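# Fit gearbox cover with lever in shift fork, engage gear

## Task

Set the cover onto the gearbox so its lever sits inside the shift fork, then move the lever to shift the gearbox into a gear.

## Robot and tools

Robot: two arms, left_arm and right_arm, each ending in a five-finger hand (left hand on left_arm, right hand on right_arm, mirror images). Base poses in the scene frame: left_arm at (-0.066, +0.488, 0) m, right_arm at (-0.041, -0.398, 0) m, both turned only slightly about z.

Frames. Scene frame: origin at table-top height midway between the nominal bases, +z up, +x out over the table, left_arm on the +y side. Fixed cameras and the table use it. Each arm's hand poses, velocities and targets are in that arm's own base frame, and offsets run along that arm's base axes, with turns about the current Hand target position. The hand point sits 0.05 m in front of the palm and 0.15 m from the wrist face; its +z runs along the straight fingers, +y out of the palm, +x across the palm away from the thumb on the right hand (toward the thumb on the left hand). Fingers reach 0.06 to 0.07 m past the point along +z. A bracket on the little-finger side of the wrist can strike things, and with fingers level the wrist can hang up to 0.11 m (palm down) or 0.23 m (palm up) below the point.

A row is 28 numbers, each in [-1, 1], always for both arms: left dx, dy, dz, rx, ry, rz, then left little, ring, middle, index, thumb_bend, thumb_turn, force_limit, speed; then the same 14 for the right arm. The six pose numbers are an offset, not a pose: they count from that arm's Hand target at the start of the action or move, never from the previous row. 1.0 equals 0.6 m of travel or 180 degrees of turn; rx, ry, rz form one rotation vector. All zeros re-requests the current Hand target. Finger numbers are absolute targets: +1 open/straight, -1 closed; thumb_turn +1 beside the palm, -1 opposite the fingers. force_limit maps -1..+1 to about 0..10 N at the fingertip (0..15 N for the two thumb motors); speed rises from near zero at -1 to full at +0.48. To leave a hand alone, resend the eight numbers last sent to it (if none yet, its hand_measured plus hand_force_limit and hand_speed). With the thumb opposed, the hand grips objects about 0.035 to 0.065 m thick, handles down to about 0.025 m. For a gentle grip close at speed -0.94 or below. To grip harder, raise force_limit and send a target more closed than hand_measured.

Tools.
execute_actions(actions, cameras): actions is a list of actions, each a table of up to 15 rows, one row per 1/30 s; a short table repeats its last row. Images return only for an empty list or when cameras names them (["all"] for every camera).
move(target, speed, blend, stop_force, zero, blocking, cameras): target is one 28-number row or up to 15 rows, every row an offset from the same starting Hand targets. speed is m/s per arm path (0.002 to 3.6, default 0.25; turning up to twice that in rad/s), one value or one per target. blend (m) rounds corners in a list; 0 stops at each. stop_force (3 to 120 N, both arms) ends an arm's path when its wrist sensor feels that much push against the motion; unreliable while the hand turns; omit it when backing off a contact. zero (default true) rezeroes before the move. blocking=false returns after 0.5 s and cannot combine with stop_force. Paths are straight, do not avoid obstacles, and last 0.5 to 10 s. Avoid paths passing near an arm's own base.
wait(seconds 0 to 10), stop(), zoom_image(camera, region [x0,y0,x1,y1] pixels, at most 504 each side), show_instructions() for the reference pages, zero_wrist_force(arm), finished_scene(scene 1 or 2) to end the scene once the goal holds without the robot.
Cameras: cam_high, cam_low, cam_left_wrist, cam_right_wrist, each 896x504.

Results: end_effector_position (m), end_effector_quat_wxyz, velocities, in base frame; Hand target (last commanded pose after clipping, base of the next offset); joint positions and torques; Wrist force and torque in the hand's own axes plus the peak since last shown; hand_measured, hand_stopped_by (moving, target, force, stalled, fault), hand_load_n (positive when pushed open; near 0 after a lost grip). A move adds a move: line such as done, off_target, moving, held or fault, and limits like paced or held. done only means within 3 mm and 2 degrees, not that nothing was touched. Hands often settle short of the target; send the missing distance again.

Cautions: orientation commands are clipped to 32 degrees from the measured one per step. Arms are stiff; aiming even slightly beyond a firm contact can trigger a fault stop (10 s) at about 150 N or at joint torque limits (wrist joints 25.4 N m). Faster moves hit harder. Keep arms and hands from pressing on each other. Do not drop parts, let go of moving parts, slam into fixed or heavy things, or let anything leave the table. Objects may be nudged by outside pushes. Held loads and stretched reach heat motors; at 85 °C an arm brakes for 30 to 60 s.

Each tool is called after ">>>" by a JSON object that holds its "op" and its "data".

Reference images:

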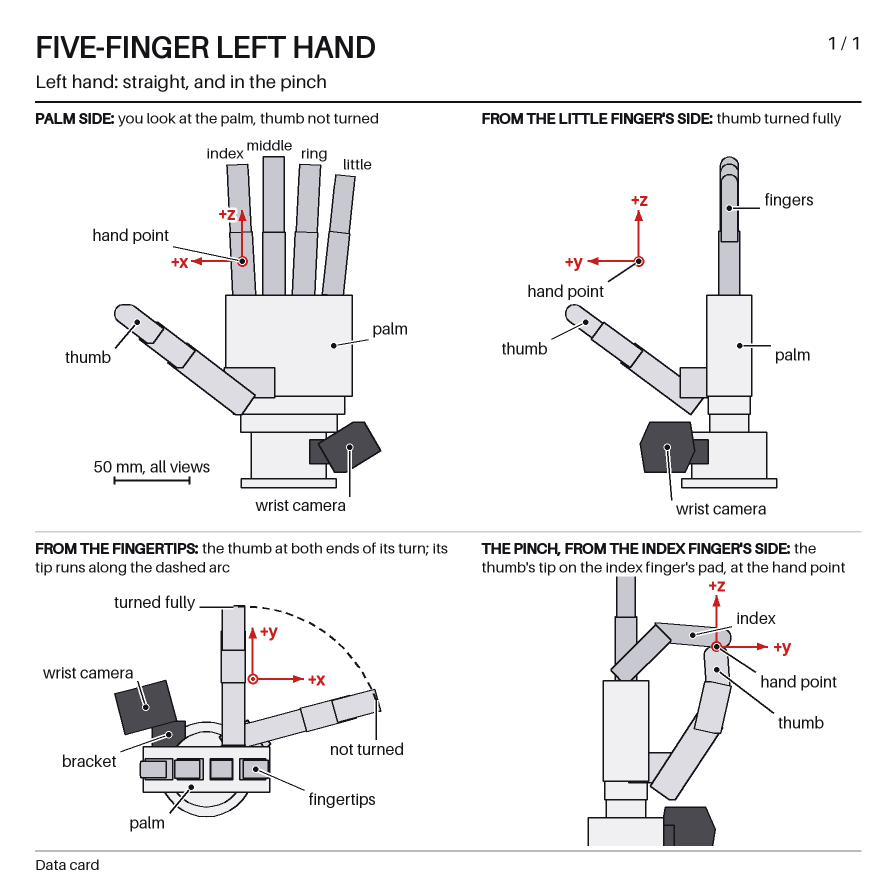

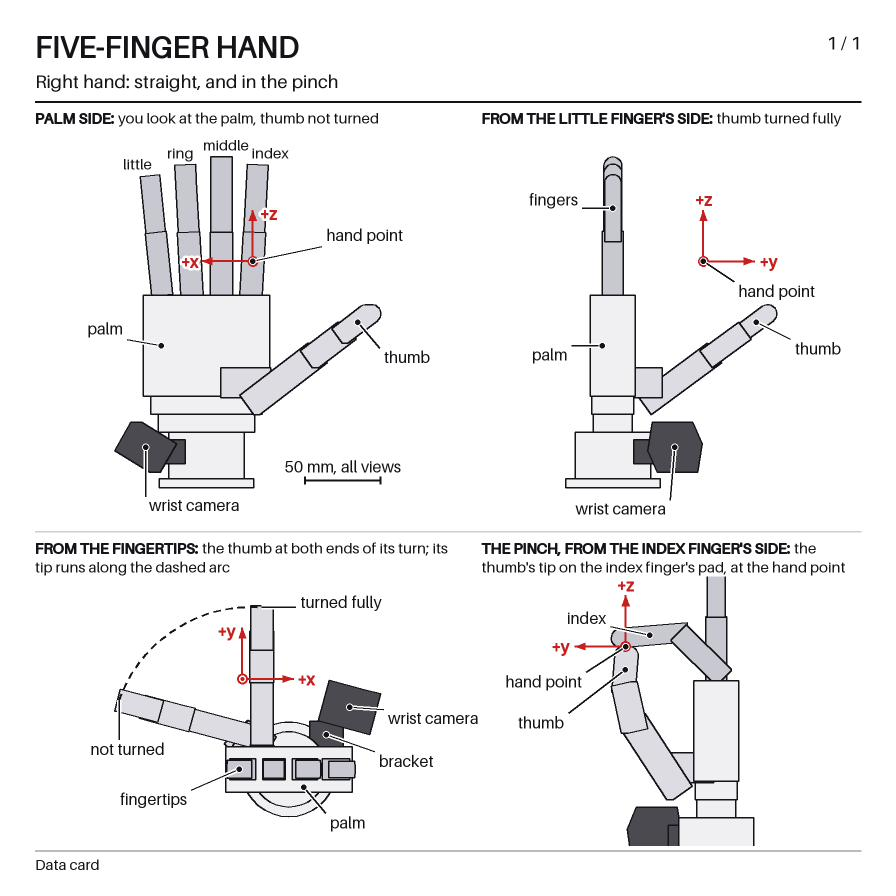

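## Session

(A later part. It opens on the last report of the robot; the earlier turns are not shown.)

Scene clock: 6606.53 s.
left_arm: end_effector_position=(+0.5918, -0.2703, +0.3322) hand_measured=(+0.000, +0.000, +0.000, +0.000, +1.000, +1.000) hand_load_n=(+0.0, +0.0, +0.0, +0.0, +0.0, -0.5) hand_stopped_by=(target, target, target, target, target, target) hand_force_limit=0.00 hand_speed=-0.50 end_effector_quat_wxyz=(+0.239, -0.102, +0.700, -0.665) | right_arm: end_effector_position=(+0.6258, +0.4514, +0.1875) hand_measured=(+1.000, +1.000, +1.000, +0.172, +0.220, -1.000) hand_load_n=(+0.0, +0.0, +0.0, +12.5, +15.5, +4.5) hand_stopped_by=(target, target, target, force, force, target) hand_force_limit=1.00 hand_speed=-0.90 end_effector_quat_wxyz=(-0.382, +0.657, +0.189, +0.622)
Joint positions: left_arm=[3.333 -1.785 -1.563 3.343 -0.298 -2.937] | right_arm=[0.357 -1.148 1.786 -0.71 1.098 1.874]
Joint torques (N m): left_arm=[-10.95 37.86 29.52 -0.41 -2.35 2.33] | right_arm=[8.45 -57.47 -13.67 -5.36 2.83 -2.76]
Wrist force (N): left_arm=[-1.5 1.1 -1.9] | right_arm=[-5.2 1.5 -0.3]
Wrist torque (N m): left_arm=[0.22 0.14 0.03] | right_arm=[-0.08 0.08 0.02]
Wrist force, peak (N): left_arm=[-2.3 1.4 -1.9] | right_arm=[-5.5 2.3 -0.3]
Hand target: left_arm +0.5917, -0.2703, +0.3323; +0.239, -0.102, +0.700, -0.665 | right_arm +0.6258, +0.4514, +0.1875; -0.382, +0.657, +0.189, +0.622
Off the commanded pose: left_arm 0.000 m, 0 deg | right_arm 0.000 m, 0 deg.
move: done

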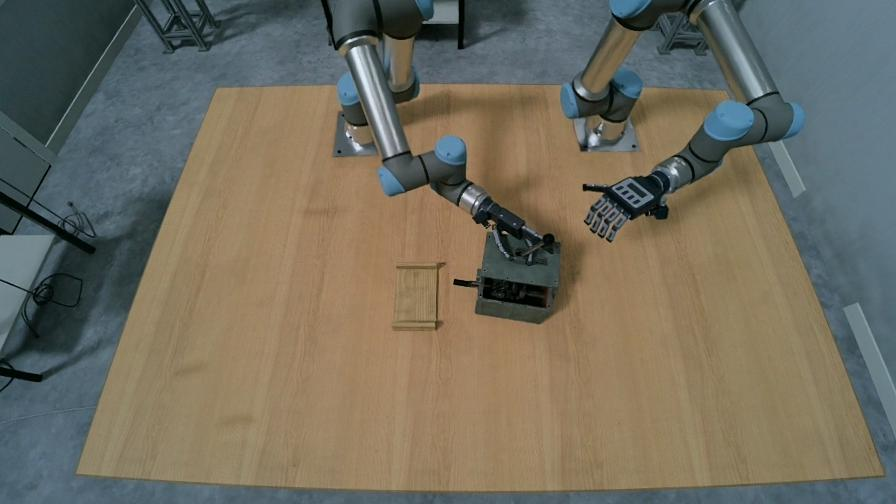

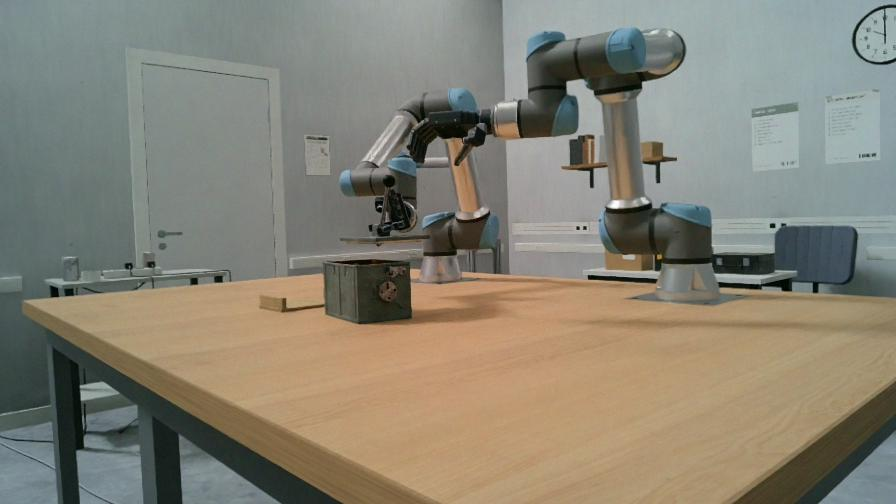

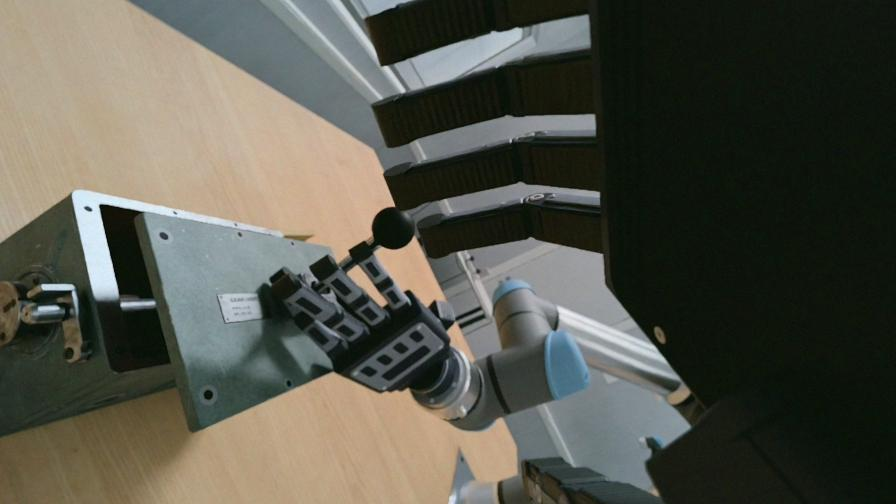

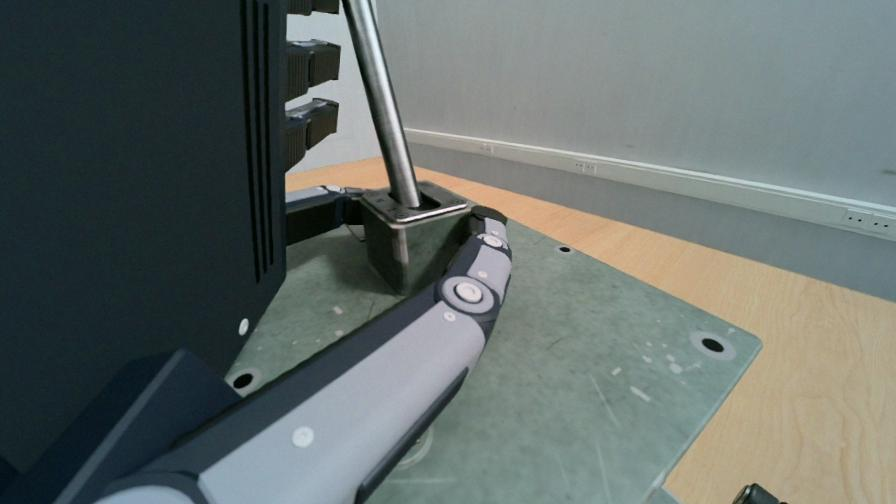

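>>> {"op": "execute_actions", "data": {"actions": []}}

Scene clock: 6653.13 s.
left_arm: end_effector_position=(+0.5917, -0.2703, +0.3323) hand_measured=(+0.000, +0.000, +0.000, +0.000, +1.000, +1.000) hand_load_n=(+0.0, +0.0, +0.0, +0.0, +0.0, +0.0) hand_stopped_by=(target, target, target, target, target, target) hand_force_limit=0.00 hand_speed=-0.50 end_effector_quat_wxyz=(+0.239, -0.102, +0.700, -0.665) | right_arm: end_effector_position=(+0.6258, +0.4514, +0.1875) hand_measured=(+1.000, +1.000, +1.000, +0.172, +0.220, -1.000) hand_load_n=(+0.0, +0.0, +0.0, +12.5, +16.0, +4.5) hand_stopped_by=(target, target, target, force, force, target) hand_force_limit=1.00 hand_speed=-0.90 end_effector_quat_wxyz=(-0.382, +0.657, +0.189, +0.622)
Joint positions: left_arm=[3.333 -1.785 -1.563 3.343 -0.298 -2.937] | right_arm=[0.357 -1.148 1.786 -0.71 1.098 1.874]
Joint velocities: within noise
Joint torques (N m): left_arm=[-10.88 37.68 29.59 -0.7 -2.38 2.46] | right_arm=[9.95 -57.07 -15.33 -5.26 3.06 -2.95]
Wrist force (N): left_arm=[-1.7 1.1 -1.9] | right_arm=[-5.1 1.7 -0.3]
Wrist torque (N m): left_arm=[0.22 0.18 0.02] | right_arm=[-0.07 0.06 0.04]
Wrist force, peak (N): left_arm=[-1.9 1.3 -2.1] | right_arm=[-5.4 1.7 -0.2]
Hand target: left_arm +0.5917, -0.2703, +0.3323; +0.239, -0.102, +0.700, -0.665 | right_arm +0.6258, +0.4514, +0.1875; -0.382, +0.657, +0.189, +0.622
Off the commanded pose: left_arm 0.000 m, 0 deg | right_arm 0.000 m, 0 deg.

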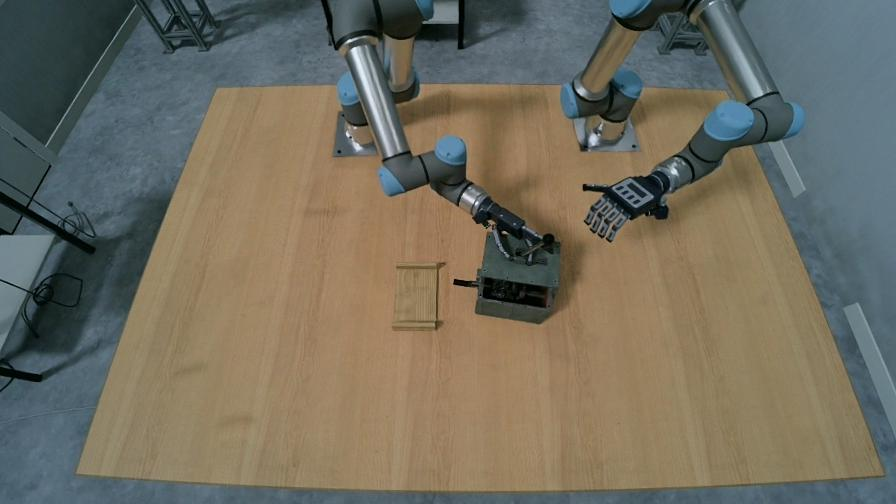

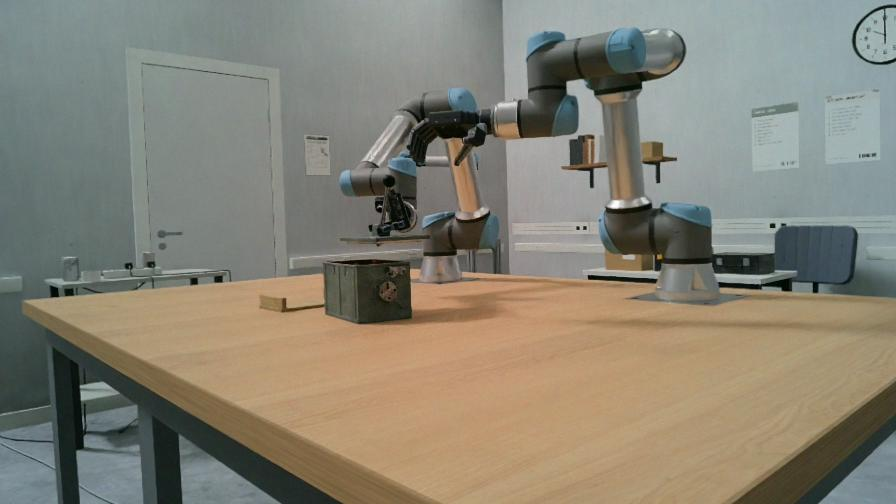

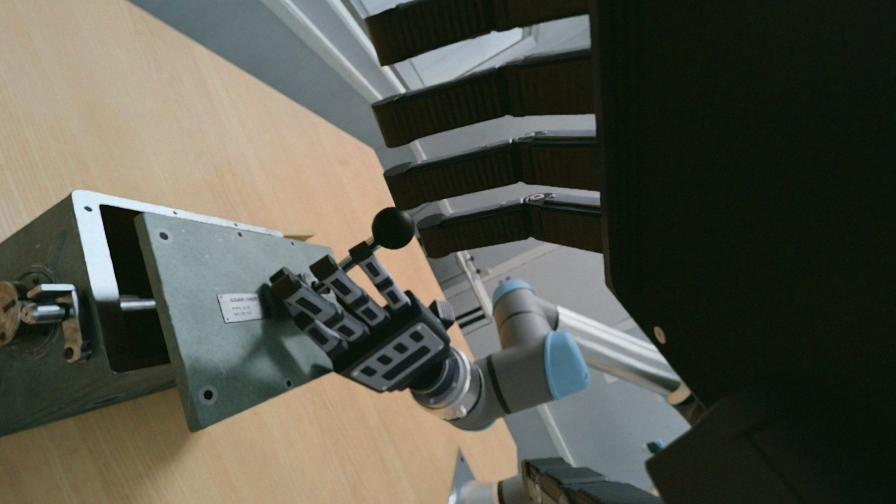

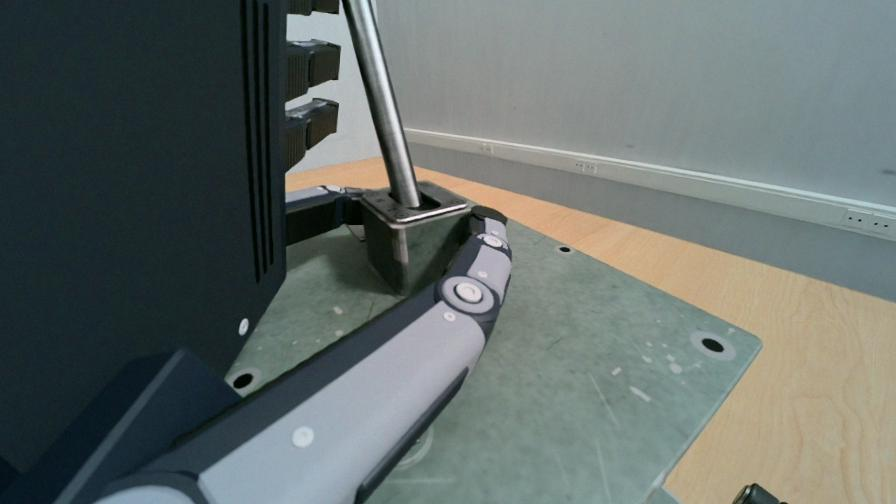

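>>> {"op": "zoom_image", "data": {"camera": "cam_low", "region": [320, 165, 450, 275]}}

>>> {"op": "zoom_image", "data": {"camera": "cam_left_wrist", "region": [0, 170, 460, 450]}}

>>> {"op": "zoom_image", "data": {"camera": "cam_right_wrist", "region": [280, 0, 580, 300]}}

Scaled by 3.877 from the camera's 896x504 image, which has a finer 1280x720 frame.

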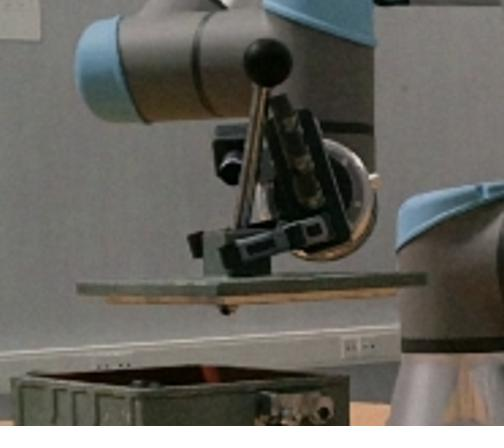

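Scaled by 1.096 from the camera's 896x504 image, which has a finer 1280x720 frame.

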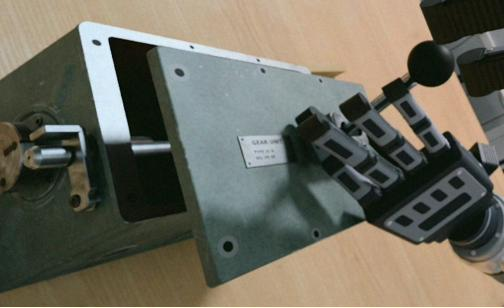

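Scaled by 1.680 from the camera's 896x504 image, which has a finer 1280x720 frame.

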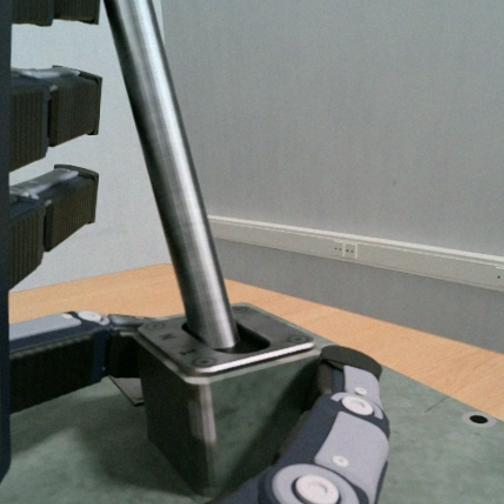

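>>> {"op": "zoom_image", "data": {"camera": "cam_right_wrist", "region": [345, 165, 480, 240]}}

Scaled by 3.733 from the camera's 896x504 image, which has a finer 1280x720 frame.

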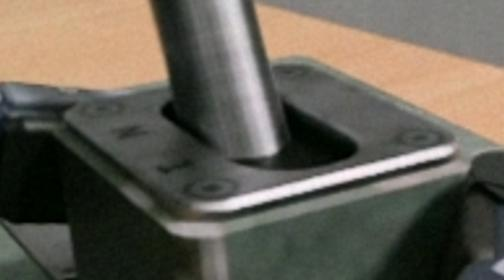

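>>> {"op": "move", "data": {"target": [0,0,0,0,0,0,0,0,0,0,1,1,0,-0.5,0,0,-0.075,0,0,0,1,1,1,-0.5,-0.6,-1,1.0,-0.9], "speed": 0.012, "stop_force": 5, "cameras": ["cam_low", "cam_left_wrist"]}}

Scene clock: 6696.20 s.
left_arm: end_effector_position=(+0.5917, -0.2703, +0.3323) hand_measured=(+0.000, +0.000, +0.000, +0.000, +1.000, +1.000) hand_load_n=(+0.0, +0.0, +0.0, +0.0, +0.0, +0.0) hand_stopped_by=(target, target, target, target, target, target) hand_force_limit=0.00 hand_speed=-0.50 end_effector_quat_wxyz=(+0.239, -0.102, +0.700, -0.665) | right_arm: end_effector_position=(+0.6258, +0.4514, +0.1459) hand_measured=(+1.000, +1.000, +1.000, +0.172, +0.220, -1.000) hand_load_n=(+0.0, +0.0, +0.0, +13.5, +15.0, +1.5) hand_stopped_by=(target, target, target, force, force, target) hand_force_limit=1.00 hand_speed=-0.90 end_effector_quat_wxyz=(-0.382, +0.657, +0.189, +0.622)
Joint positions: left_arm=[3.333 -1.785 -1.563 3.343 -0.298 -2.937] | right_arm=[0.357 -1.085 1.82 -0.808 1.098 1.874]
Joint torques (N m): left_arm=[-10.23 22.64 29.66 -0.78 -2.28 2.49] | right_arm=[6.83 -56.53 -30.93 -0.33 2.49 -1.42]
Wrist force (N): left_arm=[-1.7 0.9 -2.1] | right_arm=[-1.3 -0.1 -0.1]
Wrist torque (N m): left_arm=[0.20 0.17 0.02] | right_arm=[-0.12 0.15 0.14]
Wrist force, peak (N): left_arm=[-1.8 1.2 -2.3] | right_arm=[-5.5 1.7 -0.1]
Hand target: left_arm +0.5917, -0.2703, +0.3323; +0.239, -0.102, +0.700, -0.665 | right_arm +0.6258, +0.4514, +0.1459; -0.382, +0.657, +0.189, +0.622 (not the last commanded pose)
Off the commanded pose: left_arm 0.000 m, 0 deg | right_arm 0.003 m, 0 deg.
move: contact (right_arm)
Images, in order (width x height): cam_low 896x504, cam_left_wrist 896x504.

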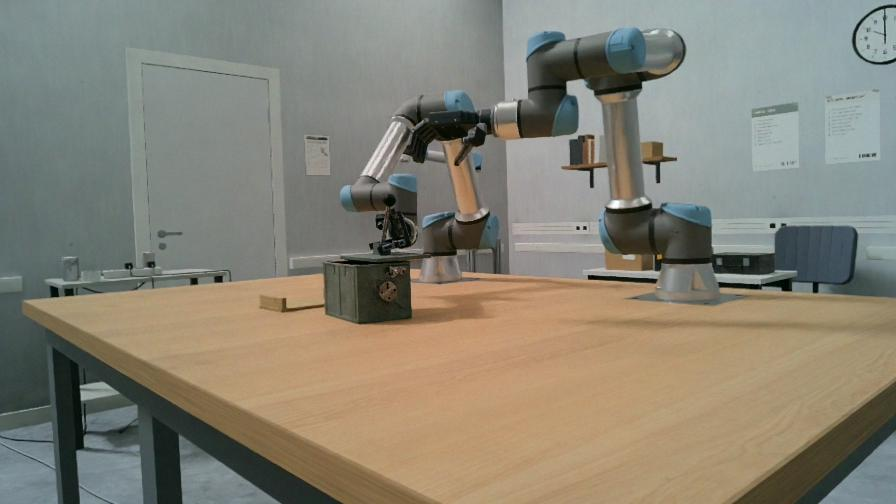

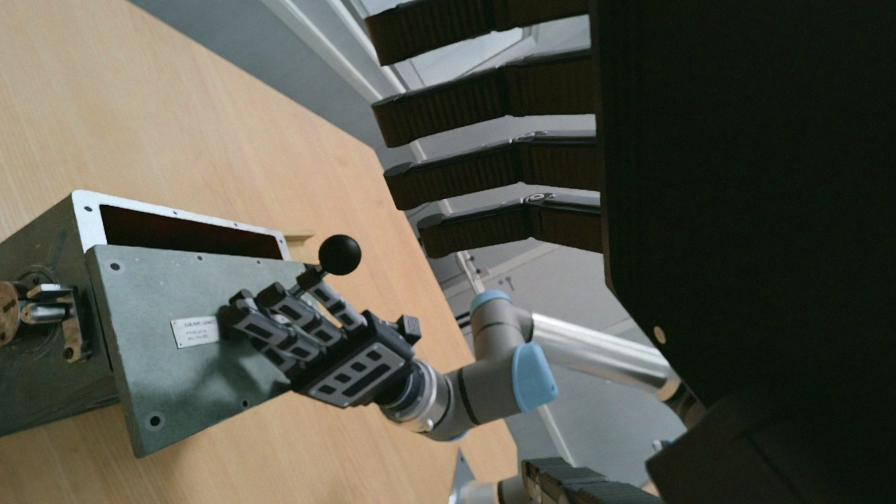

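>>> {"op": "move", "data": {"target": [-0.0262,-0.0817,0,0,0,0,0,0,0,0,1,1,0,-0.5,0,0,-0.0117,0,0,0,1,1,1,-0.5,-0.6,-1,1.0,-0.9], "speed": 0.02, "stop_force": 12, "cameras": ["cam_low", "cam_left_wrist"]}}

Scene clock: 6747.87 s.
left_arm: end_effector_position=(+0.5760, -0.3193, +0.3323) hand_measured=(+0.000, +0.000, +0.000, +0.000, +1.000, +1.000) hand_load_n=(+0.0, +0.0, +0.0, +0.0, +0.0, +0.0) hand_stopped_by=(target, target, target, target, target, target) hand_force_limit=0.00 hand_speed=-0.50 end_effector_quat_wxyz=(+0.239, -0.102, +0.700, -0.665) | right_arm: end_effector_position=(+0.6258, +0.4514, +0.1432) hand_measured=(+1.000, +1.000, +1.000, +0.172, +0.220, -1.000) hand_load_n=(+0.0, +0.0, +0.0, +14.0, +11.5, -7.0) hand_stopped_by=(target, target, target, force, force, target) hand_force_limit=1.00 hand_speed=-0.90 end_effector_quat_wxyz=(-0.382, +0.657, +0.189, +0.622)
Joint positions: left_arm=[3.234 -1.763 -1.59 3.349 -0.397 -2.938] | right_arm=[0.357 -1.08 1.822 -0.815 1.098 1.874]
Joint torques (N m): left_arm=[-10.79 37.3 10.45 1.97 -2.32 -1.93] | right_arm=[8.01 -44.66 -22.96 2.27 2.06 1.87]
Wrist force (N): left_arm=[-1.7 1.0 -2.1] | right_arm=[10.5 -4.5 -1.0]
Wrist torque (N m): left_arm=[0.20 0.15 0.19] | right_arm=[-0.24 0.41 0.08]
Wrist force, peak (N): left_arm=[-1.8 1.5 -2.2] | right_arm=[11.7 -4.8 -0.4]
Hand target: left_arm +0.5760, -0.3193, +0.3323; +0.239, -0.102, +0.700, -0.665 | right_arm +0.6258, +0.4514, +0.1432; -0.382, +0.657, +0.189, +0.622 (not the last commanded pose)
Off the commanded pose: left_arm 0.000 m, 0 deg | right_arm 0.004 m, 0 deg.
move: contact (right_arm)
Images, in order (width x height): cam_low 896x504, cam_left_wrist 896x504.

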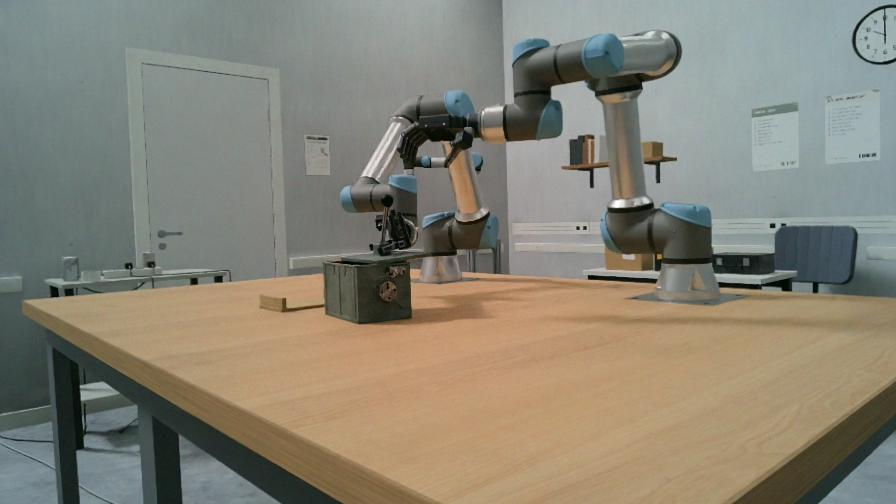

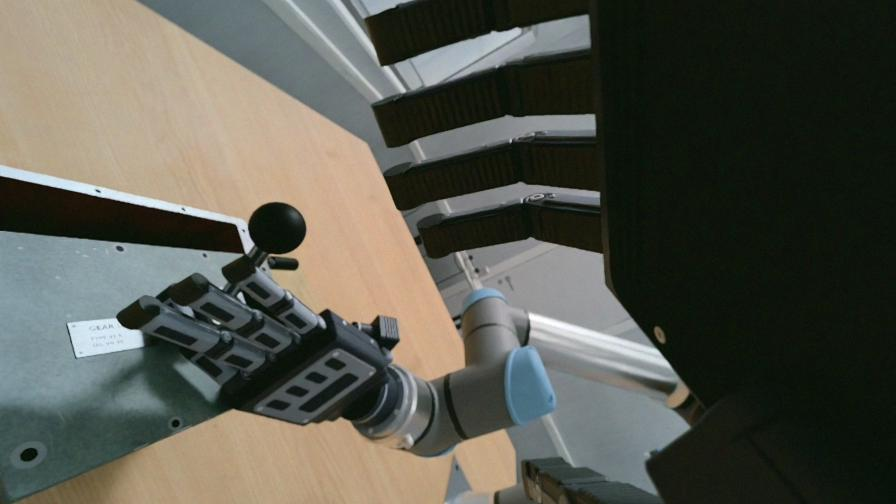

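>>> {"op": "move", "data": {"target": [0,0,-0.14,0,0,0,0,0,0,0,1,1,0,-0.5,0,0,0,0,0,0,1,1,1,-0.5,-0.6,-1,1.0,-0.9], "speed": 0.05, "stop_force": 6, "cameras": ["cam_low", "cam_left_wrist"]}}

>>> {"op": "zoom_image", "data": {"camera": "cam_low", "region": [340, 165, 450, 275]}}

Scene clock: 6756.60 s.
left_arm: end_effector_position=(+0.5760, -0.3193, +0.2483) hand_measured=(+0.000, +0.000, +0.000, +0.000, +1.000, +1.000) hand_load_n=(+0.0, +0.0, +0.0, +0.0, +0.0, -0.5) hand_stopped_by=(target, target, target, target, target, target) hand_force_limit=0.00 hand_speed=-0.50 end_effector_quat_wxyz=(+0.239, -0.102, +0.700, -0.665) | right_arm: end_effector_position=(+0.6258, +0.4514, +0.1432) hand_measured=(+1.000, +1.000, +1.000, +0.172, +0.220, -1.000) hand_load_n=(+0.0, +0.0, +0.0, +14.0, +11.5, -7.0) hand_stopped_by=(target, target, target, force, force, target) hand_force_limit=1.00 hand_speed=-0.90 end_effector_quat_wxyz=(-0.382, +0.657, +0.189, +0.622)
Joint positions: left_arm=[3.234 -1.825 -1.738 3.559 -0.397 -2.938] | right_arm=[0.357 -1.08 1.822 -0.815 1.098 1.874]
Joint torques (N m): left_arm=[4.12 21.28 9.3 2 0.04 -1.85] | right_arm=[7.64 -45.43 -24.45 0.09 2.02 1.56]
Wrist force (N): left_arm=[-1.8 1.1 -2.0] | right_arm=[10.2 -4.0 -1.0]
Wrist torque (N m): left_arm=[0.18 0.17 0.17] | right_arm=[-0.24 0.37 0.09]
Wrist force, peak (N): left_arm=[-1.8 1.6 -2.2] | right_arm=[11.1 -4.7 -0.7]
Hand target: left_arm +0.5760, -0.3193, +0.2483; +0.239, -0.102, +0.700, -0.665 | right_arm +0.6258, +0.4514, +0.1432; -0.382, +0.657, +0.189, +0.622
Off the commanded pose: left_arm 0.000 m, 0 deg | right_arm 0.000 m, 0 deg.
move: done
Images, in order (width x height): cam_low 896x504, cam_left_wrist 896x504.

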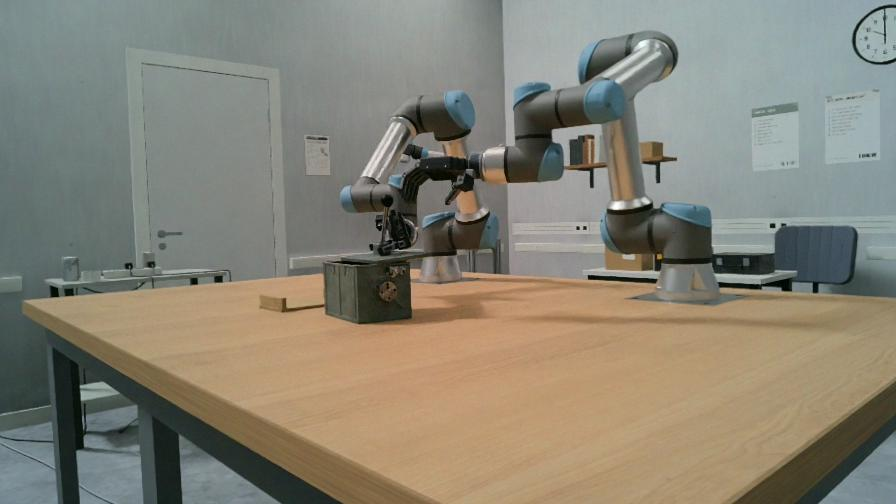

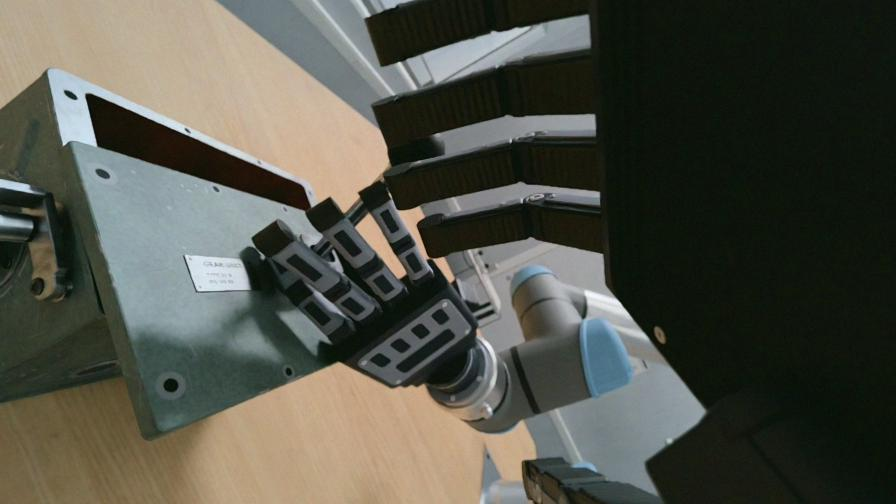

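Scaled by 4.582 from the camera's 896x504 image, which has a finer 1280x720 frame.

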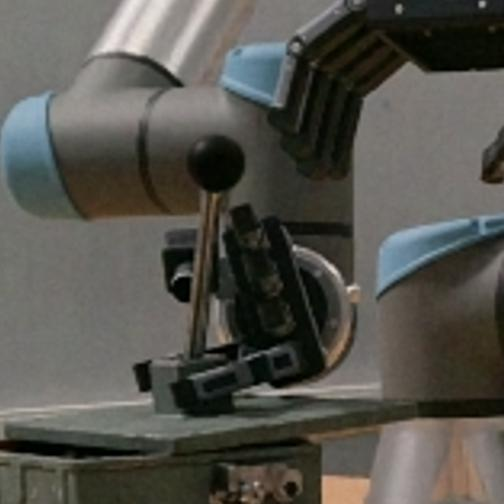

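>>> {"op": "move", "data": {"target": [[0.0143,0.0077,0,0,0,0,0,0,0,0,1,1,0,-0.5,0,0,0,0,0,0,1,1,1,-0.5,-0.6,-1,1.0,-0.9],[0.0093,-0.0487,0,0,0,0,0,0,0,0,1,1,0,-0.5,0,0,0,0,0,0,1,1,1,-0.5,-0.6,-1,1.0,-0.9]], "speed": 0.015, "stop_force": 14, "cameras": ["cam_low", "cam_left_wrist"]}}

>>> {"op": "zoom_image", "data": {"camera": "cam_low", "region": [340, 165, 450, 275]}}

Scene clock: 6803.03 s.
left_arm: end_effector_position=(+0.5816, -0.3486, +0.2483) hand_measured=(+0.000, +0.000, +0.000, +0.000, +1.000, +1.000) hand_load_n=(+0.0, +0.0, +0.0, +0.0, +0.0, -0.5) hand_stopped_by=(target, target, target, target, target, target) hand_force_limit=0.00 hand_speed=-0.50 end_effector_quat_wxyz=(+0.239, -0.102, +0.700, -0.665) | right_arm: end_effector_position=(+0.6258, +0.4514, +0.1432) hand_measured=(+1.000, +1.000, +1.000, +0.172, +0.220, -1.000) hand_load_n=(+0.0, +0.0, +0.0, +14.0, +11.5, -7.0) hand_stopped_by=(target, target, target, force, force, target) hand_force_limit=1.00 hand_speed=-0.90 end_effector_quat_wxyz=(-0.382, +0.657, +0.189, +0.622)
Joint positions: left_arm=[3.171 -1.851 -1.704 3.551 -0.46 -2.939] | right_arm=[0.357 -1.08 1.822 -0.815 1.098 1.874]
Joint torques (N m): left_arm=[-11.22 22.32 28.76 -0.59 -2.37 -0.99] | right_arm=[6.44 -45.44 -24.75 -0.76 2.17 1.68]
Wrist force (N): left_arm=[-1.7 1.2 -2.0] | right_arm=[10.4 -4.2 -1.1]
Wrist torque (N m): left_arm=[0.20 0.16 0.17] | right_arm=[-0.25 0.35 0.10]
Wrist force, peak (N): left_arm=[-2.1 1.1 -2.1] | right_arm=[11.1 -4.8 -0.8]
Hand target: left_arm +0.5816, -0.3486, +0.2483; +0.239, -0.102, +0.700, -0.665 | right_arm +0.6258, +0.4514, +0.1432; -0.382, +0.657, +0.189, +0.622
Off the commanded pose: left_arm 0.000 m, 0 deg | right_arm 0.000 m, 0 deg.
move: done
Images, in order (width x height): cam_low 896x504, cam_left_wrist 896x504.

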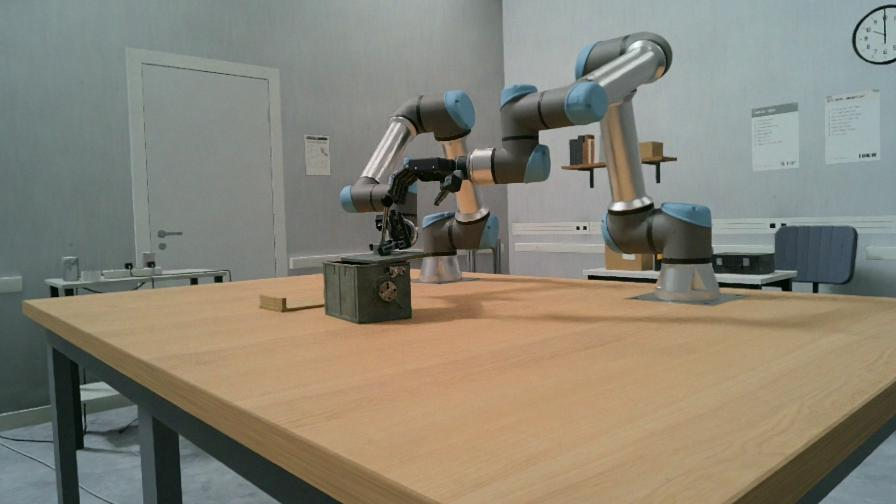

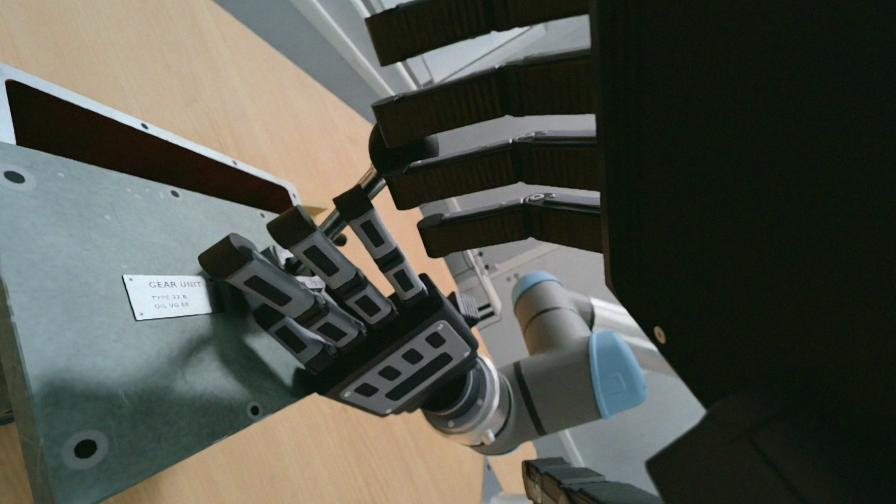

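Scaled by 4.582 from the camera's 896x504 image, which has a finer 1280x720 frame.

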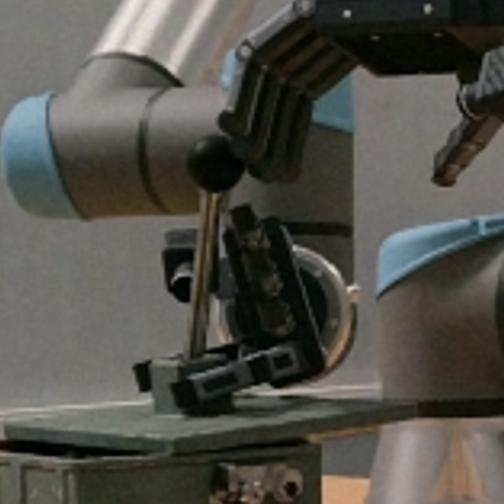

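>>> {"op": "move", "data": {"target": [-0.003,-0.0333,0,0,0,0,0,0,0,0,1,1,0,-0.5,0,0,0,0,0,0,1,1,1,-0.5,-0.6,-1,1.0,-0.9], "speed": 0.015, "stop_force": 14, "cameras": ["cam_low", "cam_left_wrist"]}}

>>> {"op": "zoom_image", "data": {"camera": "cam_low", "region": [340, 165, 450, 275]}}

Scene clock: 6811.23 s.
left_arm: end_effector_position=(+0.5798, -0.3685, +0.2483) hand_measured=(+0.000, +0.000, +0.000, +0.000, +1.000, +1.000) hand_load_n=(+0.0, +0.0, -1.5, +0.0, +0.0, +0.0) hand_stopped_by=(target, target, target, target, target, target) hand_force_limit=0.00 hand_speed=-0.50 end_effector_quat_wxyz=(+0.239, -0.102, +0.700, -0.665) | right_arm: end_effector_position=(+0.6258, +0.4514, +0.1432) hand_measured=(+1.000, +1.000, +1.000, +0.172, +0.220, -1.000) hand_load_n=(+0.0, +0.0, +0.0, +14.5, +11.5, -7.0) hand_stopped_by=(target, target, target, force, force, target) hand_force_limit=1.00 hand_speed=-0.90 end_effector_quat_wxyz=(-0.382, +0.657, +0.189, +0.622)
Joint positions: left_arm=[3.129 -1.859 -1.693 3.549 -0.501 -2.939] | right_arm=[0.357 -1.08 1.822 -0.815 1.098 1.874]
Joint torques (N m): left_arm=[-10.77 22.11 29.41 -0.39 -2.38 -1] | right_arm=[6.85 -46.21 -21.87 -0.55 2.44 1.81]
Wrist force (N): left_arm=[-1.6 1.3 -3.2] | right_arm=[10.1 -3.5 0.0]
Wrist torque (N m): left_arm=[0.22 0.15 0.18] | right_arm=[-0.22 0.39 0.09]
Wrist force, peak (N): left_arm=[-1.6 0.0 -4.0] | right_arm=[11.1 -4.6 -0.9]
Hand target: left_arm +0.5798, -0.3685, +0.2483; +0.239, -0.102, +0.700, -0.665 | right_arm +0.6258, +0.4514, +0.1432; -0.382, +0.657, +0.189, +0.622
Off the commanded pose: left_arm 0.000 m, 0 deg | right_arm 0.000 m, 0 deg.
move: done
Images, in order (width x height): cam_low 896x504, cam_left_wrist 896x504.

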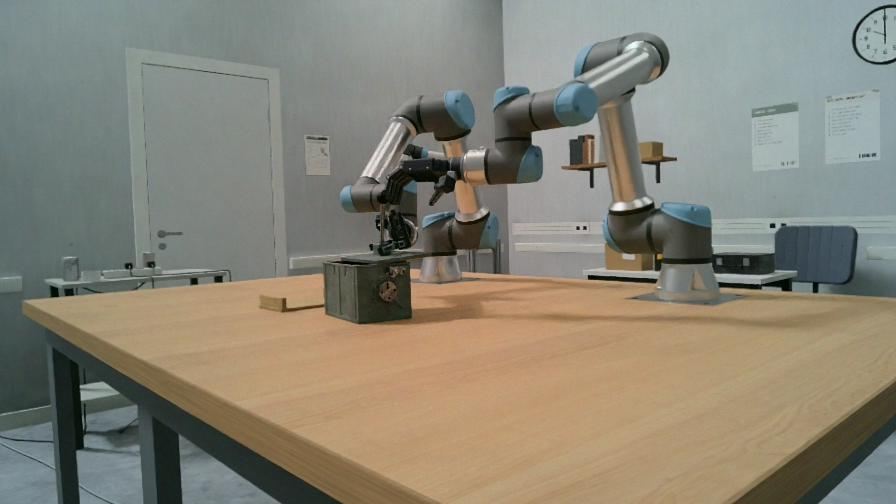

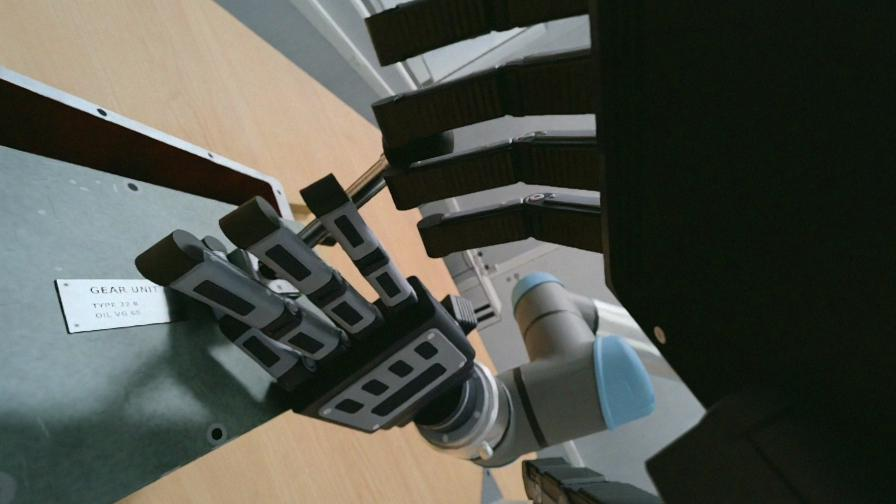

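Scaled by 4.582 from the camera's 896x504 image, which has a finer 1280x720 frame.

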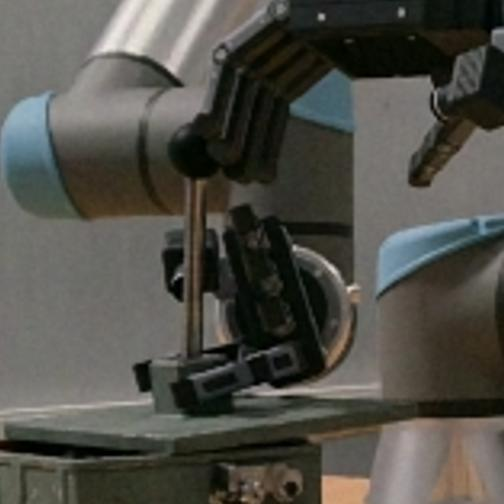

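>>> {"op": "zoom_image", "data": {"camera": "cam_low", "region": [360, 190, 415, 260]}}

>>> {"op": "zoom_image", "data": {"camera": "cam_low", "region": [316, 240, 436, 275]}}

Scaled by 7.200 from the camera's 896x504 image, which has a finer 1280x720 frame.

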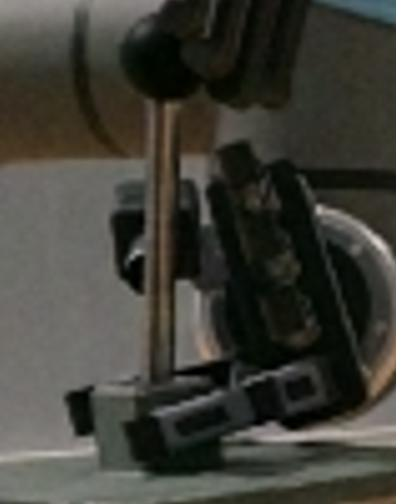

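Scaled by 4.200 from the camera's 896x504 image, which has a finer 1280x720 frame.

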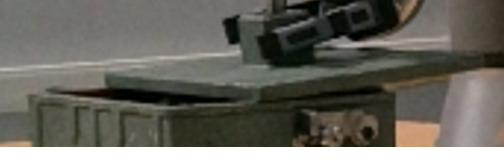

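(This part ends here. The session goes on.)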